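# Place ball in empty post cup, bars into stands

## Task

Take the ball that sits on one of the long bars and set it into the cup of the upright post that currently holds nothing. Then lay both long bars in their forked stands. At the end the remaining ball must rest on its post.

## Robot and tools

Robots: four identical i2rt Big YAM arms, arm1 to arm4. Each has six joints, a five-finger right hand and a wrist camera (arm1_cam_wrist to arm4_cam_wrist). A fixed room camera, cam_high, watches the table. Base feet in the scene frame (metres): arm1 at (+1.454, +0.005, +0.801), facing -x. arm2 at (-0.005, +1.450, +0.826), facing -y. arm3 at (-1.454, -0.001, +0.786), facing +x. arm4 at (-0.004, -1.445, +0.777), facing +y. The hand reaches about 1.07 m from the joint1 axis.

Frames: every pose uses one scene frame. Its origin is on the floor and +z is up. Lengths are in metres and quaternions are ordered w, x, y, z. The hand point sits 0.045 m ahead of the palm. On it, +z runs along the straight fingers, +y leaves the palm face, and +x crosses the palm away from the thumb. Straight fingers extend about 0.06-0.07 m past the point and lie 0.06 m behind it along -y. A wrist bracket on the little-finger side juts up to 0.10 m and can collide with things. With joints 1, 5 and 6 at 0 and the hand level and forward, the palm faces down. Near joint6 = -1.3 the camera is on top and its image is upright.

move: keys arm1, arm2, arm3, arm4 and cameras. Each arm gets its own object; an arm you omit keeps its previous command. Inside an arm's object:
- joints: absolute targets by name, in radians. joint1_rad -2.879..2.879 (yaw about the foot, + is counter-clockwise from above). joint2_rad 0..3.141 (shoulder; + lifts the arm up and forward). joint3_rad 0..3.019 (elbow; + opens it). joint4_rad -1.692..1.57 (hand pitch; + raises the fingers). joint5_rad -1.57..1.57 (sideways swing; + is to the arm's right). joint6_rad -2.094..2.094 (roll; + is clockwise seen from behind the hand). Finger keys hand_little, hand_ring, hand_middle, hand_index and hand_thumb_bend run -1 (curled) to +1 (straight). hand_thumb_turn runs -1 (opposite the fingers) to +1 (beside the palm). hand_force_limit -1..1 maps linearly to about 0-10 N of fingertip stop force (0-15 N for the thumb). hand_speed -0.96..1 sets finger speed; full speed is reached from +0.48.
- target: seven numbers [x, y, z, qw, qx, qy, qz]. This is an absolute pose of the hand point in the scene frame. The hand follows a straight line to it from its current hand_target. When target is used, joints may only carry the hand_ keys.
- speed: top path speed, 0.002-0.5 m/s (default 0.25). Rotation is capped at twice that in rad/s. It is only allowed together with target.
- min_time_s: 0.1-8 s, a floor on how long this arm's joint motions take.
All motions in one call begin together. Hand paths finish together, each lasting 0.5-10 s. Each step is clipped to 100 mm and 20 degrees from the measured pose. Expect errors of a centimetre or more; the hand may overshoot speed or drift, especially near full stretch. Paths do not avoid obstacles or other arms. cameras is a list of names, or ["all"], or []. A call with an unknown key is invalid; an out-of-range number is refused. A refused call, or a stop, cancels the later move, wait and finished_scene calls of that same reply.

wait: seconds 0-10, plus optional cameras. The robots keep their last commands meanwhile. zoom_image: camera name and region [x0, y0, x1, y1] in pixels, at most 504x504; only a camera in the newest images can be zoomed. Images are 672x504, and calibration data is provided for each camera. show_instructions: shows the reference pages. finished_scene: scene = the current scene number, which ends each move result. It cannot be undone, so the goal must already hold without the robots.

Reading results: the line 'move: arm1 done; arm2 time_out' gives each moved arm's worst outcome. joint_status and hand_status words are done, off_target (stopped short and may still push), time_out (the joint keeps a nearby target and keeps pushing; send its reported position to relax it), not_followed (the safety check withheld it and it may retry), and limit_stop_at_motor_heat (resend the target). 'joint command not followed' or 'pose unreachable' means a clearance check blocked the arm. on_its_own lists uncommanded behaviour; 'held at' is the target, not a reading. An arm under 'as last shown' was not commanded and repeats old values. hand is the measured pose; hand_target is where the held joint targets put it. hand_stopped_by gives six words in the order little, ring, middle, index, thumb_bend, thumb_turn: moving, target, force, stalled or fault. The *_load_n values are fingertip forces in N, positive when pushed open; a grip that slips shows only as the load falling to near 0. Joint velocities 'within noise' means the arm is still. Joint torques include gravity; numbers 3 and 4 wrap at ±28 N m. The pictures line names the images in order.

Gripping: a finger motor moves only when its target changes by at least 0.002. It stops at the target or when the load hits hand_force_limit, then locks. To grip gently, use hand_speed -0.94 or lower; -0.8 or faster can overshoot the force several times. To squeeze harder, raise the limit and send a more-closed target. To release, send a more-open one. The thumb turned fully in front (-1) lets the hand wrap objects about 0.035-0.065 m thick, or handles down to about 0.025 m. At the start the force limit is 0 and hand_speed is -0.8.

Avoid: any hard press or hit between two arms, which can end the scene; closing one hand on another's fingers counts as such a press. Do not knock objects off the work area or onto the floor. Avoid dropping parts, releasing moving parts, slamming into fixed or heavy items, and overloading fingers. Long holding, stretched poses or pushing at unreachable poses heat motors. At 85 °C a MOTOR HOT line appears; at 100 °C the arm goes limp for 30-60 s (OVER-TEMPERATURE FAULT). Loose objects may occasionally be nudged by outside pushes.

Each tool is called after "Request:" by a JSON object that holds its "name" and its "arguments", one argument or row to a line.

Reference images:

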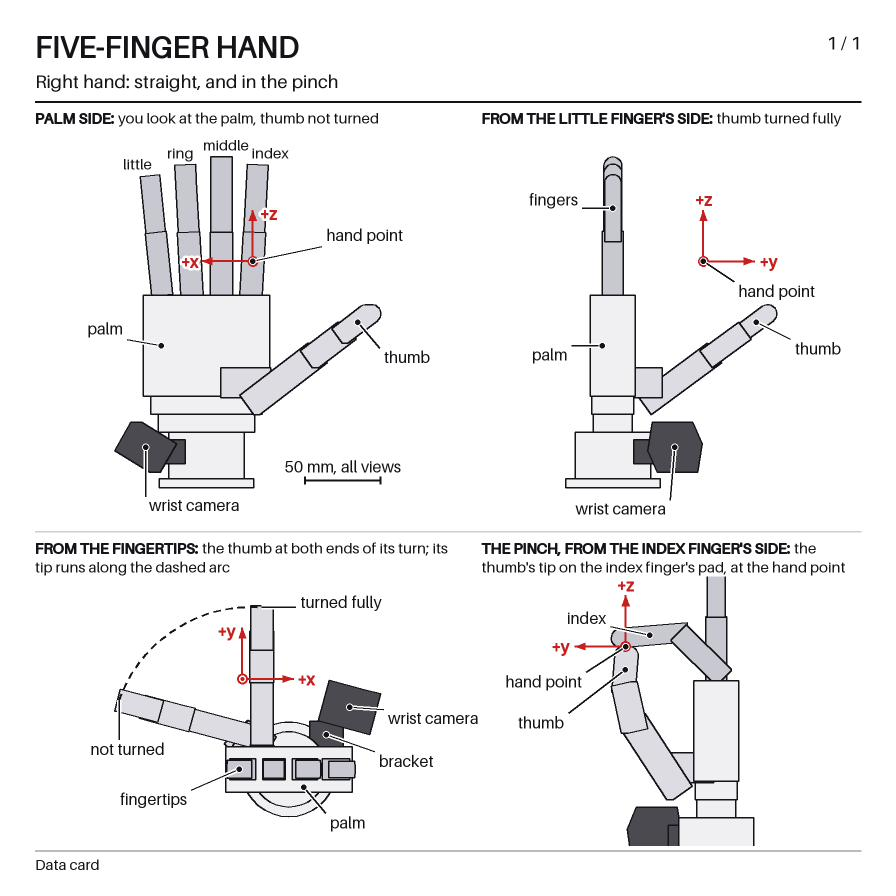

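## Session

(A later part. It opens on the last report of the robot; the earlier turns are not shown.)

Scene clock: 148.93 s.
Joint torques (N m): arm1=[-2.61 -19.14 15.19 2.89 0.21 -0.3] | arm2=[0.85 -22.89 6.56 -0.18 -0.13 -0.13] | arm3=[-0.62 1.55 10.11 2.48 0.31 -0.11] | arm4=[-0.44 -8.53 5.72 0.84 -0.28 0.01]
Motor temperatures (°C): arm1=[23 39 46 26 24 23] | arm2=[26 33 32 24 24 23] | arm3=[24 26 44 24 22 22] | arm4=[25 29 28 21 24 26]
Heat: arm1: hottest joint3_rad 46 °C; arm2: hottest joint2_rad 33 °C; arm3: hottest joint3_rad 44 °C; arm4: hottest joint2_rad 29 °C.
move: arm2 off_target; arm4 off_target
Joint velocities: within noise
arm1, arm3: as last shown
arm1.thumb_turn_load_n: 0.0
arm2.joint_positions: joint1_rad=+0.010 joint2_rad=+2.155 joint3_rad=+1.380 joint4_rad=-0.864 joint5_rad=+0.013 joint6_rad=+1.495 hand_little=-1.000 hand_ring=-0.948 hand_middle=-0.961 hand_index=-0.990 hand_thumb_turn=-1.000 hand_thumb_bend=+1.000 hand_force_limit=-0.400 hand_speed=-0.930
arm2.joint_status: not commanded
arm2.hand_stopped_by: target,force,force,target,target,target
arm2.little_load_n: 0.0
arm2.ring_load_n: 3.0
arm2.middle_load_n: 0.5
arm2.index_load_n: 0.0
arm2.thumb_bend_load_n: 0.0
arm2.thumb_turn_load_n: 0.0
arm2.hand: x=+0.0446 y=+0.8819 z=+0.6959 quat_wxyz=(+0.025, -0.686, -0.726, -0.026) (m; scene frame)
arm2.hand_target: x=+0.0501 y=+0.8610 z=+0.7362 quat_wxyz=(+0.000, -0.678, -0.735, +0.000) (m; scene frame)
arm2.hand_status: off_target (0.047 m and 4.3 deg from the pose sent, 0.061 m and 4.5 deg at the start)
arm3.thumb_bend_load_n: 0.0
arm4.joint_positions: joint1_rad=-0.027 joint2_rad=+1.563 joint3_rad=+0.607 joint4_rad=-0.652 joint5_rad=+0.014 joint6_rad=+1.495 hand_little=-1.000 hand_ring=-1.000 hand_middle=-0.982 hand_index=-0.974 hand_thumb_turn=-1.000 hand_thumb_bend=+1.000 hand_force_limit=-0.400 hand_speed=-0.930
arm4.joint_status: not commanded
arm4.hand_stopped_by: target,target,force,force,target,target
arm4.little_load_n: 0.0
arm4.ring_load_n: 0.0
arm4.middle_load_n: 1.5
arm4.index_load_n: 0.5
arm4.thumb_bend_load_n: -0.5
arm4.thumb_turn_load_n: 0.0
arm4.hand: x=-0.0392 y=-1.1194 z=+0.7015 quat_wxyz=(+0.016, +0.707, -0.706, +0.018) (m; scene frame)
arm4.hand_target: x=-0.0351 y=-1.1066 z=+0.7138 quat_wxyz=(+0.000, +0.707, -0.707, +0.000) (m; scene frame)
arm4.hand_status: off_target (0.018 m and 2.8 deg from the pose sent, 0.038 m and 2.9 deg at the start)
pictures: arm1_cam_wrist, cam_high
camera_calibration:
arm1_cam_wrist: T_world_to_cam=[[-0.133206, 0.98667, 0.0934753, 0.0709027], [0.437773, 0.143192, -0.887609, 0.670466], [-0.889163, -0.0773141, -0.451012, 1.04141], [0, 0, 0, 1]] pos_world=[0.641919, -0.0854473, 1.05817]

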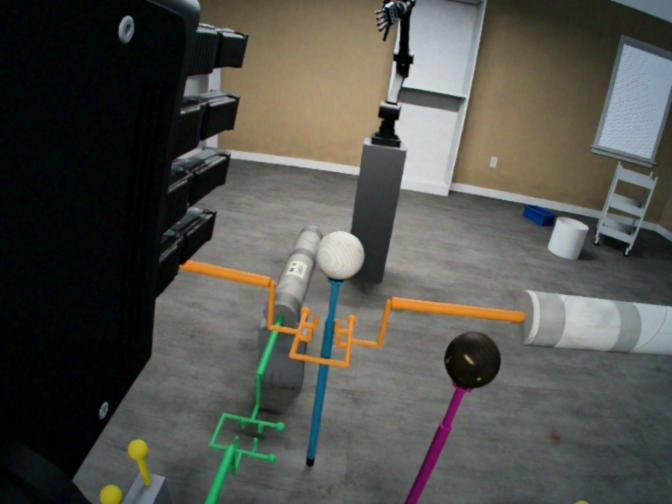

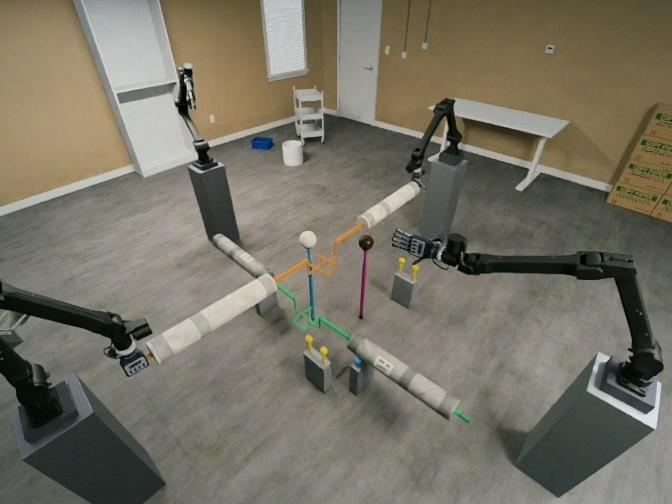

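Request:
{"name": "move", "arguments": {
  "arm2": {"target":[0.085,0.862,0.86,0,0.6783,0.7348,0],"speed":0.12},
  "arm4": {"target":[-0.0,-1.105,0.86,0,0.7071,-0.7071,0],"speed":0.12},
  "cameras": ["cam_high"]
}}

Request:
{"name": "move", "arguments": {
  "arm2": {"target":[0.2355,0.868,0.88,0,0.6783,0.7348,0],"speed":0.14},
  "arm4": {"target":[0.149,-1.1025,0.88,0,0.7071,-0.7071,0],"speed":0.14},
  "cameras": ["cam_high"]
}}

Request:
{"name": "move", "arguments": {
  "arm2": {"target":[0.332,0.989,0.88,0,0.6783,0.7348,0],"speed":0.12},
  "arm4": {"target":[0.246,-0.971,0.88,0,0.7071,-0.7071,0],"speed":0.12},
  "cameras": ["cam_high"]
}}

Scene clock: 155.50 s.
Joint torques (N m): arm1=[-2.43 -18.96 15.16 2.89 0.22 -0.28] | arm2=[1.03 -20.84 9.73 -1.17 -0.12 -0.14] | arm3=[-0.73 1.73 10.13 2.47 0.28 -0.11] | arm4=[-0.62 -6.77 13.34 -0.51 -0.18 -0.05]
Motor temperatures (°C): arm1=[23 39 46 26 24 23] | arm2=[26 33 33 24 24 23] | arm3=[24 26 45 24 22 22] | arm4=[25 30 28 21 24 26]
Heat: arm1: hottest joint3_rad 46 °C; arm2: hottest joint2_rad 33 °C; arm3: hottest joint3_rad 45 °C; arm4: hottest joint2_rad 30 °C.
move: arm2 off_target; arm4 off_target
Joint velocities: within noise
arm1: as last shown
arm2.joint_positions: joint1_rad=+0.072 joint2_rad=+1.965 joint3_rad=+1.439 joint4_rad=-1.101 joint5_rad=+0.013 joint6_rad=+1.560 hand_little=-1.000 hand_ring=-0.948 hand_middle=-0.961 hand_index=-0.990 hand_thumb_turn=-1.000 hand_thumb_bend=+1.000 hand_force_limit=-0.400 hand_speed=-0.930
arm2.joint_status: not commanded
arm2.hand_stopped_by: target,force,force,target,target,target
arm2.little_load_n: 0.0
arm2.ring_load_n: 2.5
arm2.middle_load_n: 0.5
arm2.index_load_n: 0.0
arm2.thumb_bend_load_n: 0.0
arm2.thumb_turn_load_n: 0.0
arm2.hand: x=+0.0766 y=+0.8780 z=+0.8167 quat_wxyz=(+0.022, -0.688, -0.725, -0.020) (m; scene frame)
arm2.hand_target: x=+0.0850 y=+0.8633 z=+0.8595 quat_wxyz=(+0.000, -0.678, -0.735, +0.000) (m; scene frame)
arm2.hand_status: off_target (0.047 m and 3.7 deg from the pose sent, 0.170 m and 4.3 deg at the start)
arm3.joint_positions: joint1_rad=-0.181 joint2_rad=+0.622 joint3_rad=+1.421 joint4_rad=-1.240 joint5_rad=+0.262 joint6_rad=-1.264 hand_little=+1.000 hand_ring=+1.000 hand_middle=+1.000 hand_index=+1.000 hand_thumb_turn=+1.000 hand_thumb_bend=+1.000 hand_force_limit=+0.000 hand_speed=-0.800
arm3.joint_status: not commanded
arm3.hand_stopped_by: target,target,target,target,target,target
arm3.little_load_n: 0.0
arm3.ring_load_n: 0.0
arm3.middle_load_n: 0.0
arm3.index_load_n: 0.0
arm3.thumb_bend_load_n: 0.0
arm3.thumb_turn_load_n: 0.0
arm3.hand: x=-1.2408 y=-0.1356 z=+1.3138 quat_wxyz=(+0.075, +0.801, -0.265, +0.531) (m; scene frame)
arm3.hand_target: x=-1.2428 y=-0.1352 z=+1.3259 quat_wxyz=(+0.073, +0.794, -0.265, +0.543) (m; scene frame)
arm3.hand_status: not commanded
arm4.joint_positions: joint1_rad=-0.132 joint2_rad=+1.264 joint3_rad=+0.752 joint4_rad=-1.113 joint5_rad=+0.011 joint6_rad=+1.394 hand_little=-1.000 hand_ring=-1.000 hand_middle=-0.982 hand_index=-0.974 hand_thumb_turn=-1.000 hand_thumb_bend=+1.000 hand_force_limit=-0.400 hand_speed=-0.930
arm4.joint_status: not commanded
arm4.hand_stopped_by: target,target,force,force,target,target
arm4.little_load_n: 0.0
arm4.ring_load_n: 0.0
arm4.middle_load_n: 1.5
arm4.index_load_n: 0.5
arm4.thumb_bend_load_n: 0.0
arm4.thumb_turn_load_n: 0.0
arm4.hand: x=-0.0086 y=-1.1282 z=+0.8291 quat_wxyz=(+0.026, +0.705, -0.708, +0.020) (m; scene frame)
arm4.hand_target: x=-0.0004 y=-1.1061 z=+0.8593 quat_wxyz=(-0.001, +0.707, -0.707, +0.000) (m; scene frame)
arm4.hand_status: off_target (0.040 m and 3.8 deg from the pose sent, 0.164 m and 2.8 deg at the start)
pictures: cam_high

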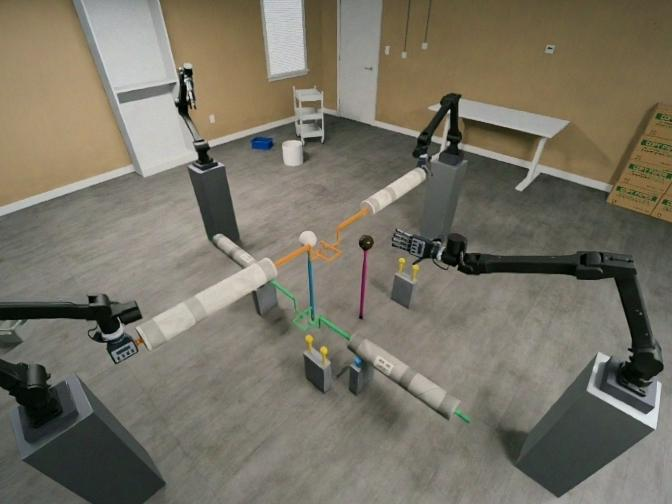

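Scene clock: 157.40 s.
Joint torques (N m): arm1=[-2.49 -18.96 15.2 2.86 0.23 -0.3] | arm2=[0.73 -18.37 11.14 -0.64 -0.15 -0.19] | arm3=[-0.91 1.61 10.19 2.48 0.28 -0.13] | arm4=[-0.62 -6.53 14.32 -0.29 -0.07 -0.07]
Motor temperatures (°C): arm1=[23 39 46 26 24 23] | arm2=[26 34 33 24 24 23] | arm3=[24 26 45 24 22 22] | arm4=[25 29 29 21 24 26]
Heat: arm1: hottest joint3_rad 46 °C; arm2: hottest joint2_rad 34 °C; arm3: hottest joint3_rad 45 °C; arm4: hottest joint2_rad 29 °C.
move: arm2 off_target; arm4 off_target
Joint velocities: within noise
arm1.joint_positions: joint1_rad=+0.159 joint2_rad=+2.197 joint3_rad=+1.792 joint4_rad=+0.330 joint5_rad=+0.097 joint6_rad=-1.411 hand_little=+1.000 hand_ring=+1.000 hand_middle=+1.000 hand_index=+1.000 hand_thumb_turn=+1.000 hand_thumb_bend=+1.000 hand_force_limit=+0.000 hand_speed=-0.800
arm1.joint_status: not commanded
arm1.hand_stopped_by: target,target,target,target,target,target
arm1.little_load_n: 0.0
arm1.ring_load_n: 0.0
arm1.middle_load_n: 0.0
arm1.index_load_n: 0.0
arm1.thumb_bend_load_n: 0.0
arm1.thumb_turn_load_n: 0.0
arm1.hand: x=+0.5477 y=-0.0880 z=+0.9862 quat_wxyz=(+0.674, -0.029, -0.733, +0.088) (m; scene frame)
arm1.hand_target: x=+0.5346 y=-0.0799 z=+1.0253 quat_wxyz=(+0.701, -0.030, -0.707, +0.084) (m; scene frame)
arm1.hand_status: not commanded
arm2.joint_positions: joint1_rad=+0.337 joint2_rad=+1.965 joint3_rad=+1.533 joint4_rad=-1.189 joint5_rad=+0.014 joint6_rad=+1.826 hand_little=-1.000 hand_ring=-0.948 hand_middle=-0.961 hand_index=-0.990 hand_thumb_turn=-1.000 hand_thumb_bend=+1.000 hand_force_limit=-0.400 hand_speed=-0.930
arm2.joint_status: not commanded
arm2.hand_stopped_by: target,force,force,target,target,target
arm2.little_load_n: 0.0
arm2.ring_load_n: 2.0
arm2.middle_load_n: 1.0
arm2.index_load_n: 0.0
arm2.thumb_bend_load_n: 0.0
arm2.thumb_turn_load_n: 0.0
arm2.hand: x=+0.2237 y=+0.8846 z=+0.8496 quat_wxyz=(+0.023, -0.688, -0.725, -0.011) (m; scene frame)
arm2.hand_target: x=+0.2350 y=+0.8692 z=+0.8802 quat_wxyz=(-0.001, -0.678, -0.735, +0.001) (m; scene frame)
arm2.hand_status: off_target (0.037 m and 3.3 deg from the pose sent, 0.171 m and 3.7 deg at the start)
arm3: as last shown
arm4.joint_positions: joint1_rad=-0.534 joint2_rad=+1.375 joint3_rad=+0.932 joint4_rad=-1.165 joint5_rad=+0.003 joint6_rad=+0.996 hand_little=-1.000 hand_ring=-1.000 hand_middle=-0.982 hand_index=-0.974 hand_thumb_turn=-1.000 hand_thumb_bend=+1.000 hand_force_limit=-0.400 hand_speed=-0.930
arm4.joint_status: not commanded
arm4.hand_stopped_by: target,target,force,force,target,target
arm4.little_load_n: 0.0
arm4.ring_load_n: 0.0
arm4.middle_load_n: 1.0
arm4.index_load_n: 0.5
arm4.thumb_bend_load_n: 0.0
arm4.thumb_turn_load_n: 0.0
arm4.hand: x=+0.1302 y=-1.1215 z=+0.8558 quat_wxyz=(+0.025, +0.704, -0.709, +0.006) (m; scene frame)
arm4.hand_target: x=+0.1483 y=-1.1037 z=+0.8798 quat_wxyz=(-0.001, +0.707, -0.707, +0.000) (m; scene frame)
arm4.hand_status: off_target (0.036 m and 2.9 deg from the pose sent, 0.168 m and 3.8 deg at the start)
pictures: cam_high

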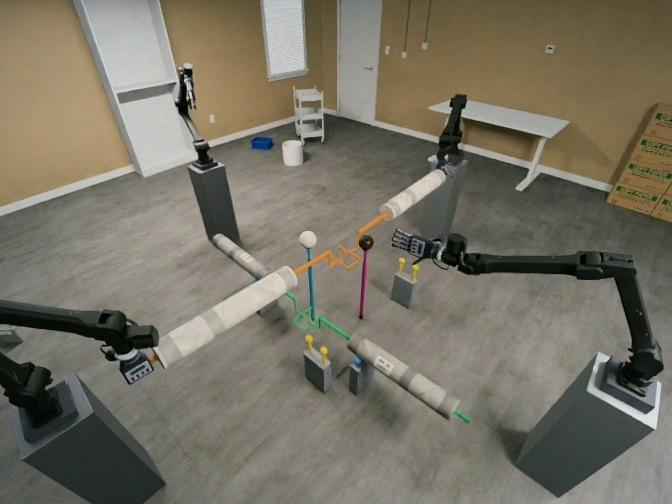

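Scene clock: 159.57 s.
Joint torques (N m): arm1=[-2.61 -18.78 15.24 2.91 0.22 -0.29] | arm2=[0.38 -19.78 8.08 0.77 -0.01 -0.21] | arm3=[-0.79 1.61 10.24 2.43 0.29 -0.13] | arm4=[-0.03 -11.81 15.91 0.1 -0.23 0]
Motor temperatures (°C): arm1=[23 39 46 26 24 23] | arm2=[26 34 33 24 24 23] | arm3=[24 26 45 24 22 22] | arm4=[25 29 29 21 24 26]
Heat: arm1: hottest joint3_rad 46 °C; arm2: hottest joint2_rad 34 °C; arm3: hottest joint3_rad 45 °C; arm4: hottest joint2_rad 29 °C.
move: arm2 off_target; arm4 off_target
Joint velocities: within noise
arm1, arm3: as last shown
arm1.thumb_bend_load_n: -0.5
arm2.joint_positions: joint1_rad=+0.594 joint2_rad=+1.844 joint3_rad=+1.319 joint4_rad=-1.143 joint5_rad=+0.010 joint6_rad=+2.083 hand_little=-1.000 hand_ring=-0.948 hand_middle=-0.961 hand_index=-0.990 hand_thumb_turn=-1.000 hand_thumb_bend=+1.000 hand_force_limit=-0.400 hand_speed=-0.930
arm2.joint_status: not commanded
arm2.hand_stopped_by: target,force,force,target,target,target
arm2.little_load_n: 0.0
arm2.ring_load_n: 3.5
arm2.middle_load_n: 0.5
arm2.index_load_n: 0.0
arm2.thumb_bend_load_n: 0.0
arm2.thumb_turn_load_n: 0.0
arm2.hand: x=+0.3185 y=+1.0044 z=+0.8400 quat_wxyz=(+0.046, -0.687, -0.725, -0.012) (m; scene frame)
arm2.hand_target: x=+0.3312 y=+0.9902 z=+0.8798 quat_wxyz=(+0.000, -0.678, -0.735, +0.000) (m; scene frame)
arm2.hand_status: off_target (0.045 m and 5.7 deg from the pose sent, 0.153 m and 3.3 deg at the start)
arm4.joint_positions: joint1_rad=-0.552 joint2_rad=+1.781 joint3_rad=+1.404 joint4_rad=-1.263 joint5_rad=+0.007 joint6_rad=+0.977 hand_little=-1.000 hand_ring=-1.000 hand_middle=-0.982 hand_index=-0.974 hand_thumb_turn=-1.000 hand_thumb_bend=+1.000 hand_force_limit=-0.400 hand_speed=-0.930
arm4.joint_status: not commanded
arm4.hand_stopped_by: target,target,force,force,target,target
arm4.little_load_n: 0.0
arm4.ring_load_n: 0.0
arm4.middle_load_n: 1.5
arm4.index_load_n: 0.5
arm4.thumb_bend_load_n: 0.0
arm4.thumb_turn_load_n: 0.0
arm4.hand: x=+0.2230 y=-0.9991 z=+0.8485 quat_wxyz=(+0.041, +0.704, -0.709, +0.011) (m; scene frame)
arm4.hand_target: x=+0.2444 y=-0.9736 z=+0.8808 quat_wxyz=(-0.001, +0.707, -0.707, +0.000) (m; scene frame)
arm4.hand_status: off_target (0.048 m and 4.8 deg from the pose sent, 0.191 m and 2.9 deg at the start)
pictures: cam_high

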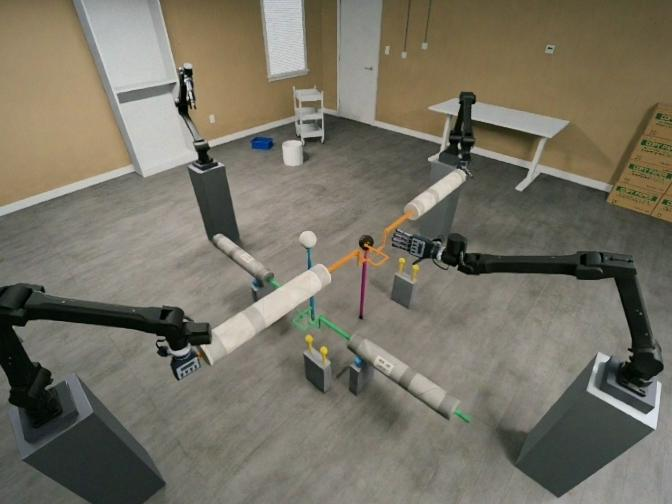

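Request:
{"name": "move", "arguments": {
  "arm2": {"target":[0.328,0.992,0.58,0,0.6783,0.7348,0],"speed":0.12},
  "arm4": {"target":[0.248,-0.966,0.58,0,0.7071,-0.7071,0],"speed":0.12},
  "cameras": ["cam_high","arm1_cam_wrist"]
}}

Request:
{"name": "zoom_image", "arguments": {
  "camera": "cam_high",
  "region": [270, 230, 430, 390]
}}

Scene clock: 165.27 s.
Joint torques (N m): arm1=[-2.37 -18.96 15.19 2.89 0.22 -0.31] | arm2=[-0.21 -17.96 5.56 0.65 -0.14 -0.26] | arm3=[-0.67 1.61 10.17 2.45 0.29 -0.11] | arm4=[0.62 -14.27 7.45 0.64 -0.19 0.1]
Motor temperatures (°C): arm1=[23 39 46 26 24 23] | arm2=[26 34 33 24 24 24] | arm3=[24 26 45 24 22 22] | arm4=[25 30 30 21 24 26]
Heat: arm1: hottest joint3_rad 46 °C; arm2: hottest joint2_rad 34 °C; arm3: hottest joint3_rad 45 °C; arm4: hottest joint2_rad 30 °C.
move: arm2 off_target; arm4 off_target
Joint velocities: within noise
arm1, arm3: as last shown
arm1.thumb_bend_load_n: 0.0
arm2.joint_positions: joint1_rad=+0.593 joint2_rad=+2.342 joint3_rad=+1.210 joint4_rad=-0.499 joint5_rad=+0.014 joint6_rad=+2.079 hand_little=-1.000 hand_ring=-0.948 hand_middle=-0.961 hand_index=-0.990 hand_thumb_turn=-1.000 hand_thumb_bend=+1.000 hand_force_limit=-0.400 hand_speed=-0.930
arm2.joint_status: not commanded
arm2.hand_stopped_by: target,force,force,target,target,target
arm2.little_load_n: 0.0
arm2.ring_load_n: 1.5
arm2.middle_load_n: 1.0
arm2.index_load_n: 0.0
arm2.thumb_bend_load_n: 0.0
arm2.thumb_turn_load_n: 0.0
arm2.hand: x=+0.3131 y=+1.0158 z=+0.5648 quat_wxyz=(+0.028, -0.687, -0.726, -0.005) (m; scene frame)
arm2.hand_target: x=+0.3275 y=+0.9927 z=+0.5807 quat_wxyz=(+0.000, -0.678, -0.735, +0.000) (m; scene frame)
arm2.hand_status: off_target (0.032 m and 3.6 deg from the pose sent, 0.261 m and 5.6 deg at the start)
arm4.joint_positions: joint1_rad=-0.559 joint2_rad=+2.260 joint3_rad=+1.305 joint4_rad=-0.646 joint5_rad=+0.005 joint6_rad=+0.968 hand_little=-1.000 hand_ring=-1.000 hand_middle=-0.982 hand_index=-0.974 hand_thumb_turn=-1.000 hand_thumb_bend=+1.000 hand_force_limit=-0.400 hand_speed=-0.930
arm4.joint_status: not commanded
arm4.hand_stopped_by: target,target,force,force,target,target
arm4.little_load_n: 0.0
arm4.ring_load_n: 0.0
arm4.middle_load_n: 1.0
arm4.index_load_n: 1.5
arm4.thumb_bend_load_n: 0.0
arm4.thumb_turn_load_n: 0.0
arm4.hand: x=+0.2368 y=-0.9841 z=+0.5694 quat_wxyz=(+0.021, +0.705, -0.709, +0.006) (m; scene frame)
arm4.hand_target: x=+0.2477 y=-0.9663 z=+0.5805 quat_wxyz=(+0.000, +0.707, -0.707, +0.000) (m; scene frame)
arm4.hand_status: off_target (0.024 m and 2.5 deg from the pose sent, 0.272 m and 4.8 deg at the start)
pictures: arm1_cam_wrist, cam_high
camera_calibration:
arm1_cam_wrist: T_world_to_cam=[[-0.133206, 0.98667, 0.0934753, 0.0709027], [0.437773, 0.143192, -0.887609, 0.670466], [-0.889163, -0.0773141, -0.451012, 1.04141], [0, 0, 0, 1]] pos_world=[0.641919, -0.0854473, 1.05817]

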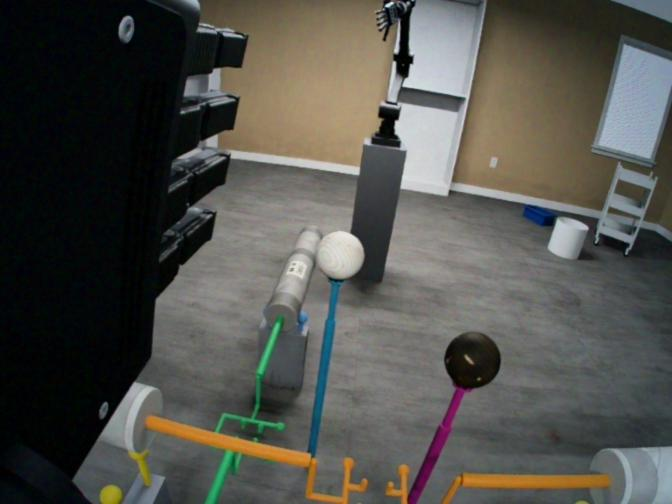

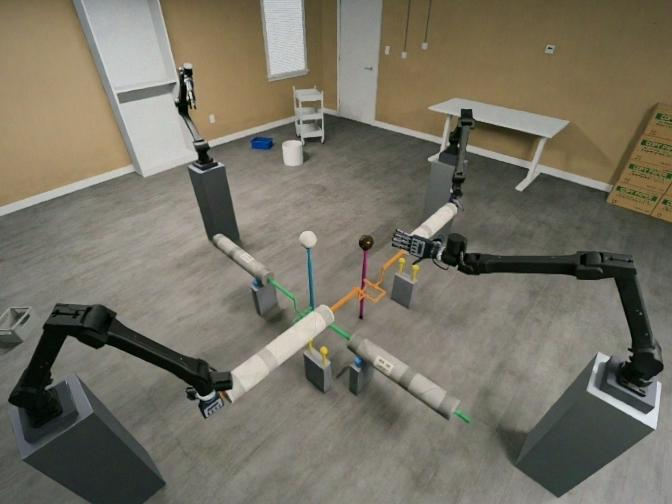

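Scaled by 3.150 from the camera's 672x504 image, which has a finer 960x720 frame.

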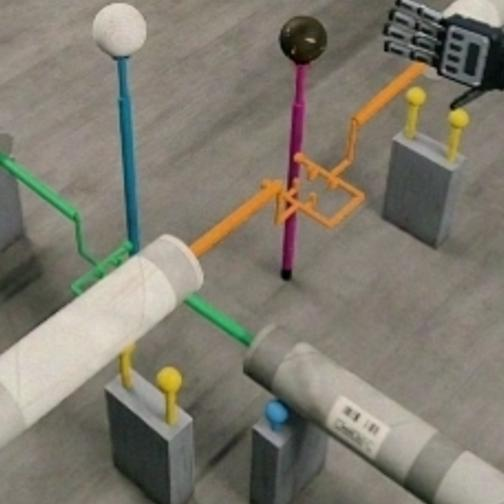

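Request:
{"name": "move", "arguments": {
  "arm2": {"target":[0.328,0.991,0.475,0,0.6783,0.7348,0],"speed":0.08},
  "arm4": {"target":[0.241,-0.968,0.475,0,0.7071,-0.7071,0],"speed":0.08},
  "cameras": ["cam_high","arm1_cam_wrist"]
}}

Request:
{"name": "zoom_image", "arguments": {
  "camera": "cam_high",
  "region": [270, 230, 430, 390]
}}

Scene clock: 170.97 s.
Joint torques (N m): arm1=[-2.32 -19.02 15.2 2.81 0.21 -0.29] | arm2=[-0.09 -18.43 4.07 0.66 -0.15 -0.28] | arm3=[-1.03 1.67 10.15 2.41 0.3 -0.11] | arm4=[1.32 -14.04 6.91 0.64 -0.15 0.18]
Motor temperatures (°C): arm1=[23 39 46 26 24 23] | arm2=[26 34 33 24 24 24] | arm3=[24 26 45 24 22 22] | arm4=[25 30 30 21 24 26]
Heat: arm1: hottest joint3_rad 46 °C; arm2: hottest joint2_rad 34 °C; arm3: hottest joint3_rad 45 °C; arm4: hottest joint2_rad 30 °C.
move: arm2 off_target; arm4 off_target
Joint velocities: within noise
arm1, arm3: as last shown
arm1.middle_load_n: -0.5
arm2.joint_positions: joint1_rad=+0.588 joint2_rad=+2.591 joint3_rad=+1.338 joint4_rad=-0.364 joint5_rad=+0.014 joint6_rad=+2.077 hand_little=-1.000 hand_ring=-0.948 hand_middle=-0.961 hand_index=-0.990 hand_thumb_turn=-1.000 hand_thumb_bend=+1.000 hand_force_limit=-0.400 hand_speed=-0.930
arm2.joint_status: not commanded
arm2.hand_stopped_by: target,force,force,target,target,target
arm2.little_load_n: 0.0
arm2.ring_load_n: 1.0
arm2.middle_load_n: 1.0
arm2.index_load_n: 0.5
arm2.thumb_bend_load_n: 0.0
arm2.thumb_turn_load_n: 0.0
arm2.hand: x=+0.3155 y=+1.0095 z=+0.4642 quat_wxyz=(+0.022, -0.688, -0.725, -0.004) (m; scene frame)
arm2.hand_target: x=+0.3277 y=+0.9914 z=+0.4754 quat_wxyz=(+0.000, -0.678, -0.735, +0.000) (m; scene frame)
arm2.hand_status: off_target (0.025 m and 3.0 deg from the pose sent, 0.094 m and 3.6 deg at the start)
arm4.joint_positions: joint1_rad=-0.559 joint2_rad=+2.476 joint3_rad=+1.354 joint4_rad=-0.479 joint5_rad=+0.004 joint6_rad=+0.968 hand_little=-1.000 hand_ring=-1.000 hand_middle=-0.982 hand_index=-0.974 hand_thumb_turn=-1.000 hand_thumb_bend=+1.000 hand_force_limit=-0.400 hand_speed=-0.930
arm4.joint_status: not commanded
arm4.hand_stopped_by: target,target,force,force,target,target
arm4.little_load_n: 0.0
arm4.ring_load_n: 0.0
arm4.middle_load_n: 1.0
arm4.index_load_n: 1.0
arm4.thumb_bend_load_n: 0.0
arm4.thumb_turn_load_n: 0.0
arm4.hand: x=+0.2312 y=-0.9915 z=+0.4689 quat_wxyz=(+0.021, +0.705, -0.709, +0.005) (m; scene frame)
arm4.hand_target: x=+0.2406 y=-0.9684 z=+0.4758 quat_wxyz=(+0.000, +0.707, -0.707, +0.000) (m; scene frame)
arm4.hand_status: off_target (0.026 m and 2.5 deg from the pose sent, 0.096 m and 2.5 deg at the start)
pictures: arm1_cam_wrist, cam_high
camera_calibration:
arm1_cam_wrist: T_world_to_cam=[[-0.133206, 0.98667, 0.0934753, 0.0709027], [0.437773, 0.143192, -0.887609, 0.670466], [-0.889163, -0.0773141, -0.451012, 1.04141], [0, 0, 0, 1]] pos_world=[0.641919, -0.0854473, 1.05817]

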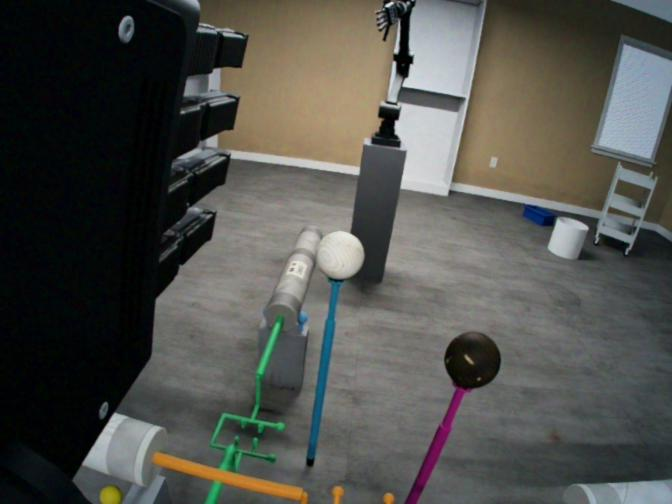

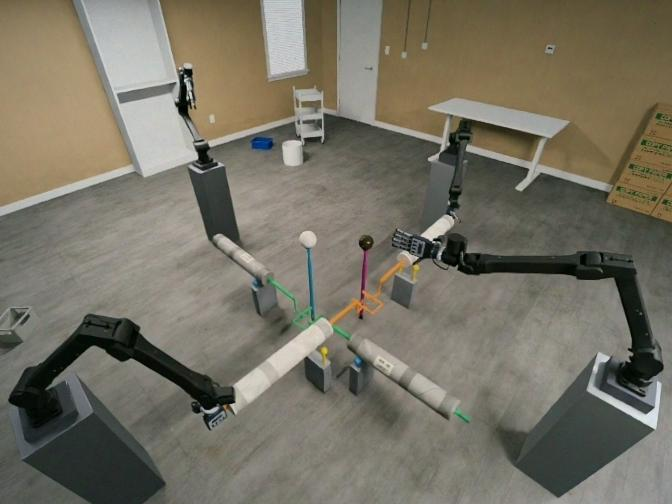

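Scaled by 3.150 from the camera's 672x504 image, which has a finer 960x720 frame.

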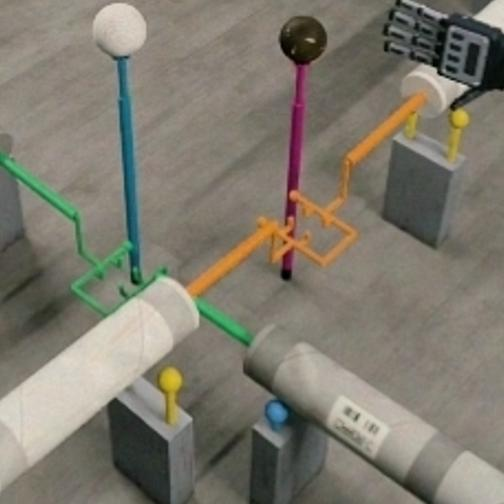

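Request:
{"name": "move", "arguments": {
  "arm2": {"target":[0.327,0.993,0.425,0,0.6783,0.7348,0],"speed":0.05},
  "arm4": {"target":[0.240,-0.962,0.418,0,0.7071,-0.7071,0],"speed":0.05},
  "cameras": ["cam_high","arm2_cam_wrist","arm4_cam_wrist"]
}}

Request:
{"name": "zoom_image", "arguments": {
  "camera": "cam_high",
  "region": [270, 230, 430, 390]
}}

Scene clock: 184.80 s.
Joint torques (N m): arm1=[-2.32 -19.08 15.24 2.91 0.21 -0.3] | arm2=[0.26 -16.97 4.42 1.2 -0.22 -0.21] | arm3=[-0.91 1.61 10.14 2.47 0.3 -0.09] | arm4=[1.38 -12.86 6.89 1.07 0 0.26]
Motor temperatures (°C): arm1=[23 40 47 26 24 23] | arm2=[26 35 32 24 24 24] | arm3=[24 26 45 24 22 22] | arm4=[25 31 29 21 24 26]
Heat: arm1: hottest joint3_rad 47 °C; arm2: hottest joint2_rad 35 °C; arm3: hottest joint3_rad 45 °C; arm4: hottest joint2_rad 31 °C.
move: arm2 off_target; arm4 off_target
Joint velocities: within noise
arm1, arm3: as last shown
arm1.middle_load_n: 0.0
arm2.joint_positions: joint1_rad=+0.583 joint2_rad=+2.692 joint3_rad=+1.403 joint4_rad=-0.330 joint5_rad=+0.016 joint6_rad=+2.069 hand_little=-1.000 hand_ring=-0.948 hand_middle=-0.962 hand_index=-0.990 hand_thumb_turn=-1.000 hand_thumb_bend=+1.000 hand_force_limit=-0.400 hand_speed=-0.930
arm2.joint_status: not commanded
arm2.hand_stopped_by: target,force,force,target,target,target
arm2.little_load_n: 0.0
arm2.ring_load_n: 0.0
arm2.middle_load_n: 0.5
arm2.index_load_n: 0.0
arm2.thumb_bend_load_n: 0.0
arm2.thumb_turn_load_n: 0.0
arm2.hand: x=+0.3129 y=+1.0093 z=+0.4232 quat_wxyz=(+0.023, -0.687, -0.726, -0.003) (m; scene frame)
arm2.hand_target: x=+0.3267 y=+0.9933 z=+0.4259 quat_wxyz=(+0.000, -0.678, -0.735, +0.000) (m; scene frame)
arm2.hand_status: off_target (0.022 m and 3.0 deg from the pose sent, 0.044 m and 3.0 deg at the start)
arm3.middle_load_n: -0.5
arm4.joint_positions: joint1_rad=-0.552 joint2_rad=+2.592 joint3_rad=+1.442 joint4_rad=-0.441 joint5_rad=-0.001 joint6_rad=+0.968 hand_little=-1.000 hand_ring=-1.000 hand_middle=-0.982 hand_index=-0.974 hand_thumb_turn=-1.000 hand_thumb_bend=+1.000 hand_force_limit=-0.400 hand_speed=-0.930
arm4.joint_status: not commanded
arm4.hand_stopped_by: target,target,force,force,target,target
arm4.little_load_n: 0.0
arm4.ring_load_n: 0.5
arm4.middle_load_n: 0.0
arm4.index_load_n: 0.0
arm4.thumb_bend_load_n: 0.0
arm4.thumb_turn_load_n: 0.0
arm4.hand: x=+0.2330 y=-0.9807 z=+0.4238 quat_wxyz=(+0.017, +0.708, -0.706, +0.002) (m; scene frame)
arm4.hand_target: x=+0.2397 y=-0.9625 z=+0.4189 quat_wxyz=(+0.000, +0.707, -0.707, +0.000) (m; scene frame)
arm4.hand_status: off_target (0.021 m and 1.9 deg from the pose sent, 0.060 m and 2.5 deg at the start)
pictures: arm2_cam_wrist, arm4_cam_wrist, cam_high
camera_calibration:
arm2_cam_wrist: T_world_to_cam=[[0.948641, 0.31397, -0.0387638, -0.594526], [0.302774, -0.865562, 0.398911, 0.622181], [0.0916939, -0.39016, -0.91617, 0.864292], [0, 0, 0, 1]] pos_world=[0.296361, 1.06241, 0.520597]
arm4_cam_wrist: T_world_to_cam=[[-0.967974, -0.241536, 0.0684586, -0.043755], [-0.15229, 0.78172, 0.604749, 0.527447], [-0.199584, 0.574956, -0.793468, 1.05905], [0, 0, 0, 1]] pos_world=[0.249342, -1.03179, 0.524348]

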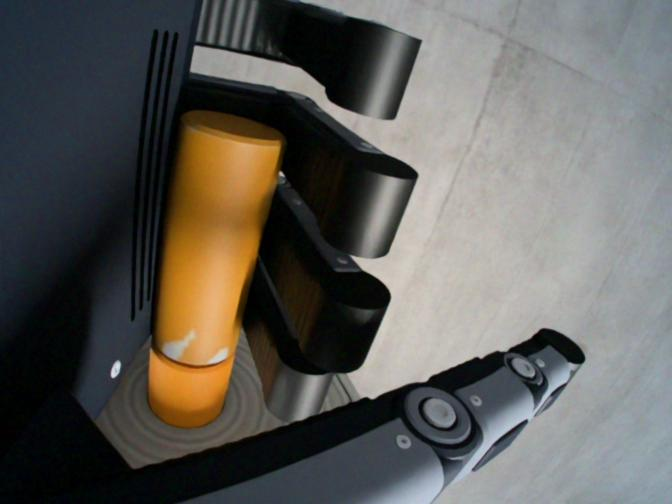

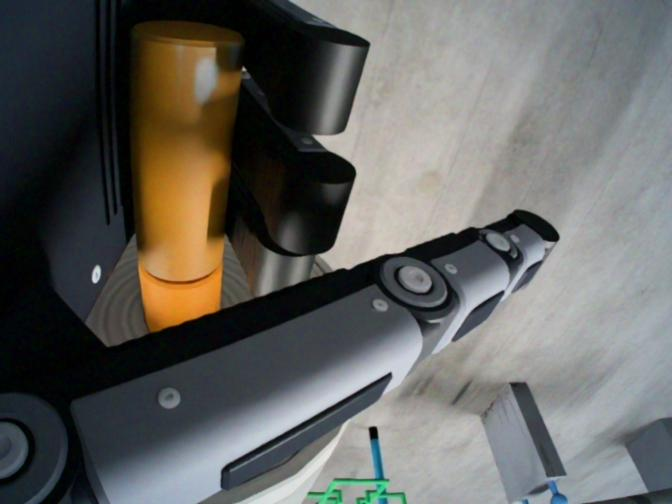

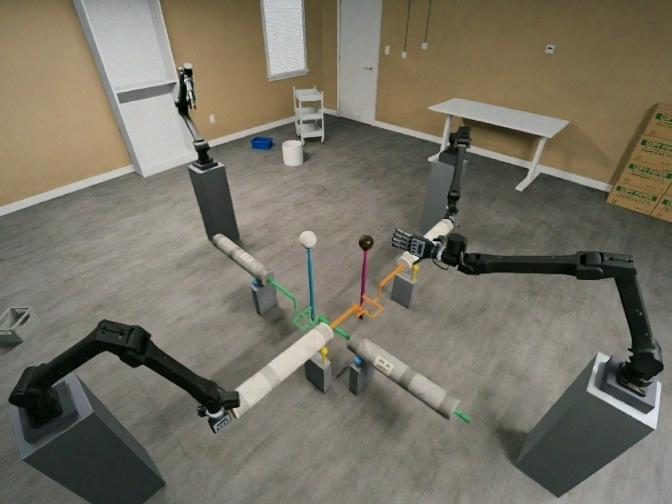

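Scaled by 3.150 from the camera's 672x504 image, which has a finer 960x720 frame.

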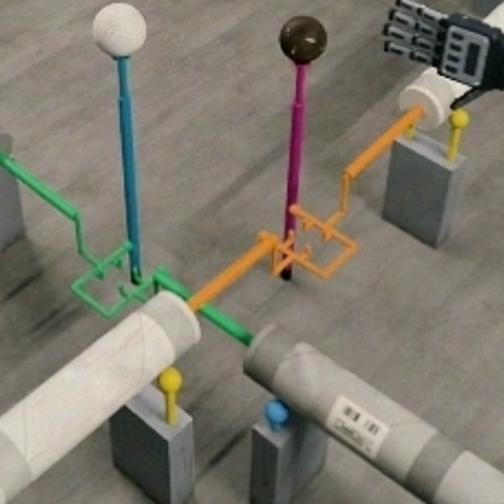

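Request:
{"name": "move", "arguments": {
  "arm2": {"target":[0.318,0.994,0.430,0,0.6783,0.7348,0],"speed":0.04,"joints":{"hand_little":1,"hand_ring":1,"hand_middle":1,"hand_index":1,"hand_speed":-0.7}},
  "arm4": {"target":[0.236,-0.964,0.425,0,0.7071,-0.7071,0],"speed":0.04,"joints":{"hand_little":1,"hand_ring":1,"hand_middle":1,"hand_index":1,"hand_speed":-0.7}},
  "cameras": ["cam_high","arm2_cam_wrist","arm4_cam_wrist"]
}}

Request:
{"name": "zoom_image", "arguments": {
  "camera": "cam_high",
  "region": [270, 230, 430, 390]
}}

Scene clock: 193.77 s.
Joint torques (N m): arm1=[-2.37 -19.19 15.13 2.96 0.21 -0.3] | arm2=[-0.32 -18.32 2.5 0.99 -0.18 -0.15] | arm3=[-0.62 1.73 10.17 2.47 0.29 -0.1] | arm4=[1.73 -14.27 4.72 0.91 0.01 0.29]
Motor temperatures (°C): arm1=[23 40 47 26 24 23] | arm2=[26 34 31 24 24 24] | arm3=[24 26 45 24 22 22] | arm4=[25 32 29 21 24 26]
Heat: arm1: hottest joint3_rad 47 °C; arm2: hottest joint2_rad 34 °C; arm3: hottest joint3_rad 45 °C; arm4: hottest joint2_rad 32 °C.
move: arm2 off_target; arm4 off_target
Joint velocities: within noise
arm1, arm3: as last shown
arm2.joint_positions: joint1_rad=+0.576 joint2_rad=+2.692 joint3_rad=+1.403 joint4_rad=-0.315 joint5_rad=+0.015 joint6_rad=+2.048 hand_little=+1.000 hand_ring=+1.000 hand_middle=+1.000 hand_index=+1.000 hand_thumb_turn=-1.000 hand_thumb_bend=+1.000 hand_force_limit=-0.400 hand_speed=-0.700
arm2.joint_status: all done
arm2.hand_stopped_by: target,target,target,target,target,target
arm2.little_load_n: 0.0
arm2.ring_load_n: 0.0
arm2.middle_load_n: 0.0
arm2.index_load_n: 0.0
arm2.thumb_bend_load_n: 0.0
arm2.thumb_turn_load_n: 0.0
arm2.hand: x=+0.3125 y=+1.0049 z=+0.4240 quat_wxyz=(+0.015, -0.682, -0.731, -0.002) (m; scene frame)
arm2.hand_target: x=+0.3179 y=+0.9940 z=+0.4302 quat_wxyz=(+0.000, -0.678, -0.735, +0.000) (m; scene frame)
arm2.hand_status: off_target (0.014 m and 1.9 deg from the pose sent, 0.018 m and 3.0 deg at the start)
arm3.middle_load_n: 0.0
arm4.joint_positions: joint1_rad=-0.552 joint2_rad=+2.592 joint3_rad=+1.446 joint4_rad=-0.433 joint5_rad=-0.001 joint6_rad=+0.969 hand_little=+1.000 hand_ring=+1.000 hand_middle=+1.000 hand_index=+1.000 hand_thumb_turn=-1.000 hand_thumb_bend=+1.000 hand_force_limit=-0.400 hand_speed=-0.700
arm4.joint_status: all done
arm4.hand_stopped_by: target,target,target,target,target,target
arm4.little_load_n: 0.0
arm4.ring_load_n: 0.0
arm4.middle_load_n: 0.0
arm4.index_load_n: 0.0
arm4.thumb_bend_load_n: 0.0
arm4.thumb_turn_load_n: 0.0
arm4.hand: x=+0.2358 y=-0.9765 z=+0.4243 quat_wxyz=(+0.011, +0.708, -0.706, +0.001) (m; scene frame)
arm4.hand_target: x=+0.2358 y=-0.9641 z=+0.4253 quat_wxyz=(+0.000, +0.707, -0.707, +0.000) (m; scene frame)
arm4.hand_status: off_target (0.013 m and 1.2 deg from the pose sent, 0.017 m and 2.0 deg at the start)
pictures: arm2_cam_wrist, arm4_cam_wrist, cam_high
camera_calibration:
arm2_cam_wrist: T_world_to_cam=[[0.944785, 0.325968, -0.0335672, -0.605835], [0.310224, -0.856724, 0.41205, 0.601364], [0.105557, -0.399712, -0.910542, 0.866122], [0, 0, 0, 1]] pos_world=[0.2944, 1.05888, 0.520512]
arm4_cam_wrist: T_world_to_cam=[[-0.968613, -0.241466, 0.0590207, -0.0357819], [-0.156062, 0.775542, 0.611702, 0.516283], [-0.193478, 0.583292, -0.788883, 1.06232], [0, 0, 0, 1]] pos_world=[0.251449, -1.02868, 0.524347]

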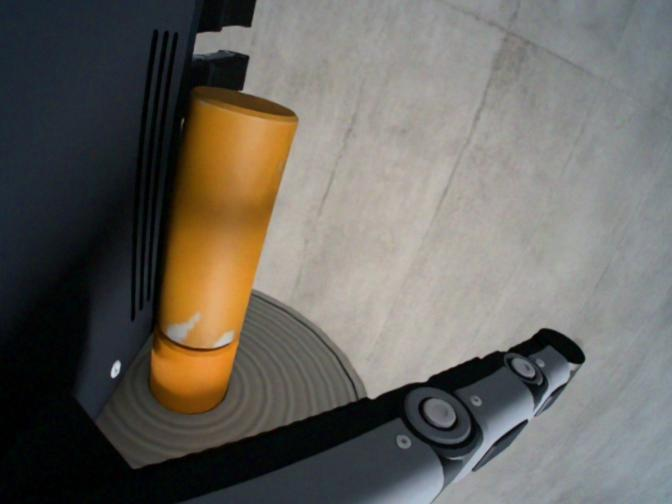

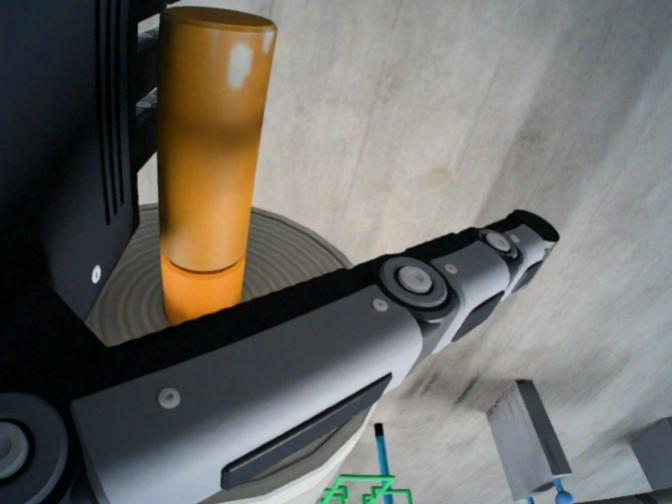

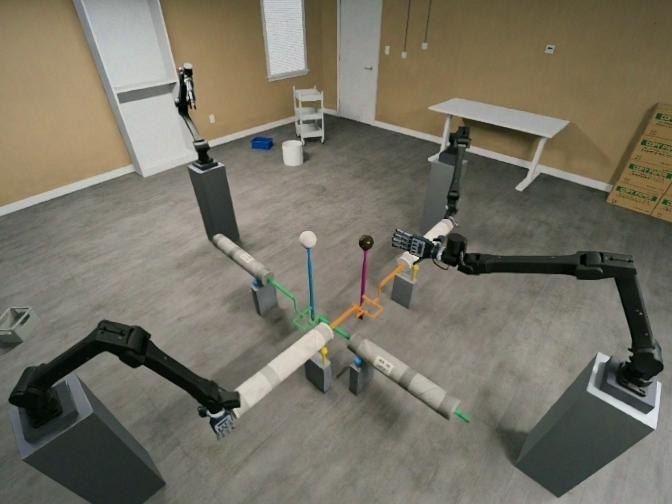

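Scaled by 3.150 from the camera's 672x504 image, which has a finer 960x720 frame.

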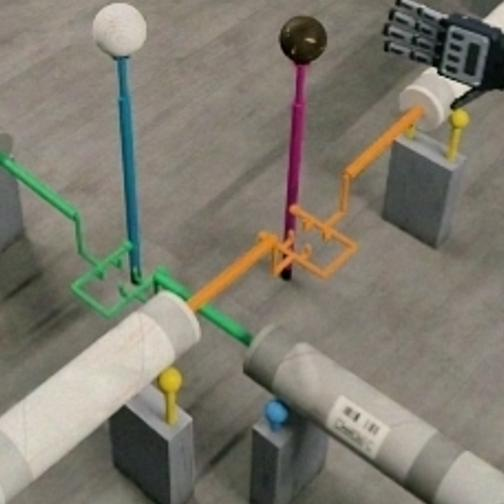

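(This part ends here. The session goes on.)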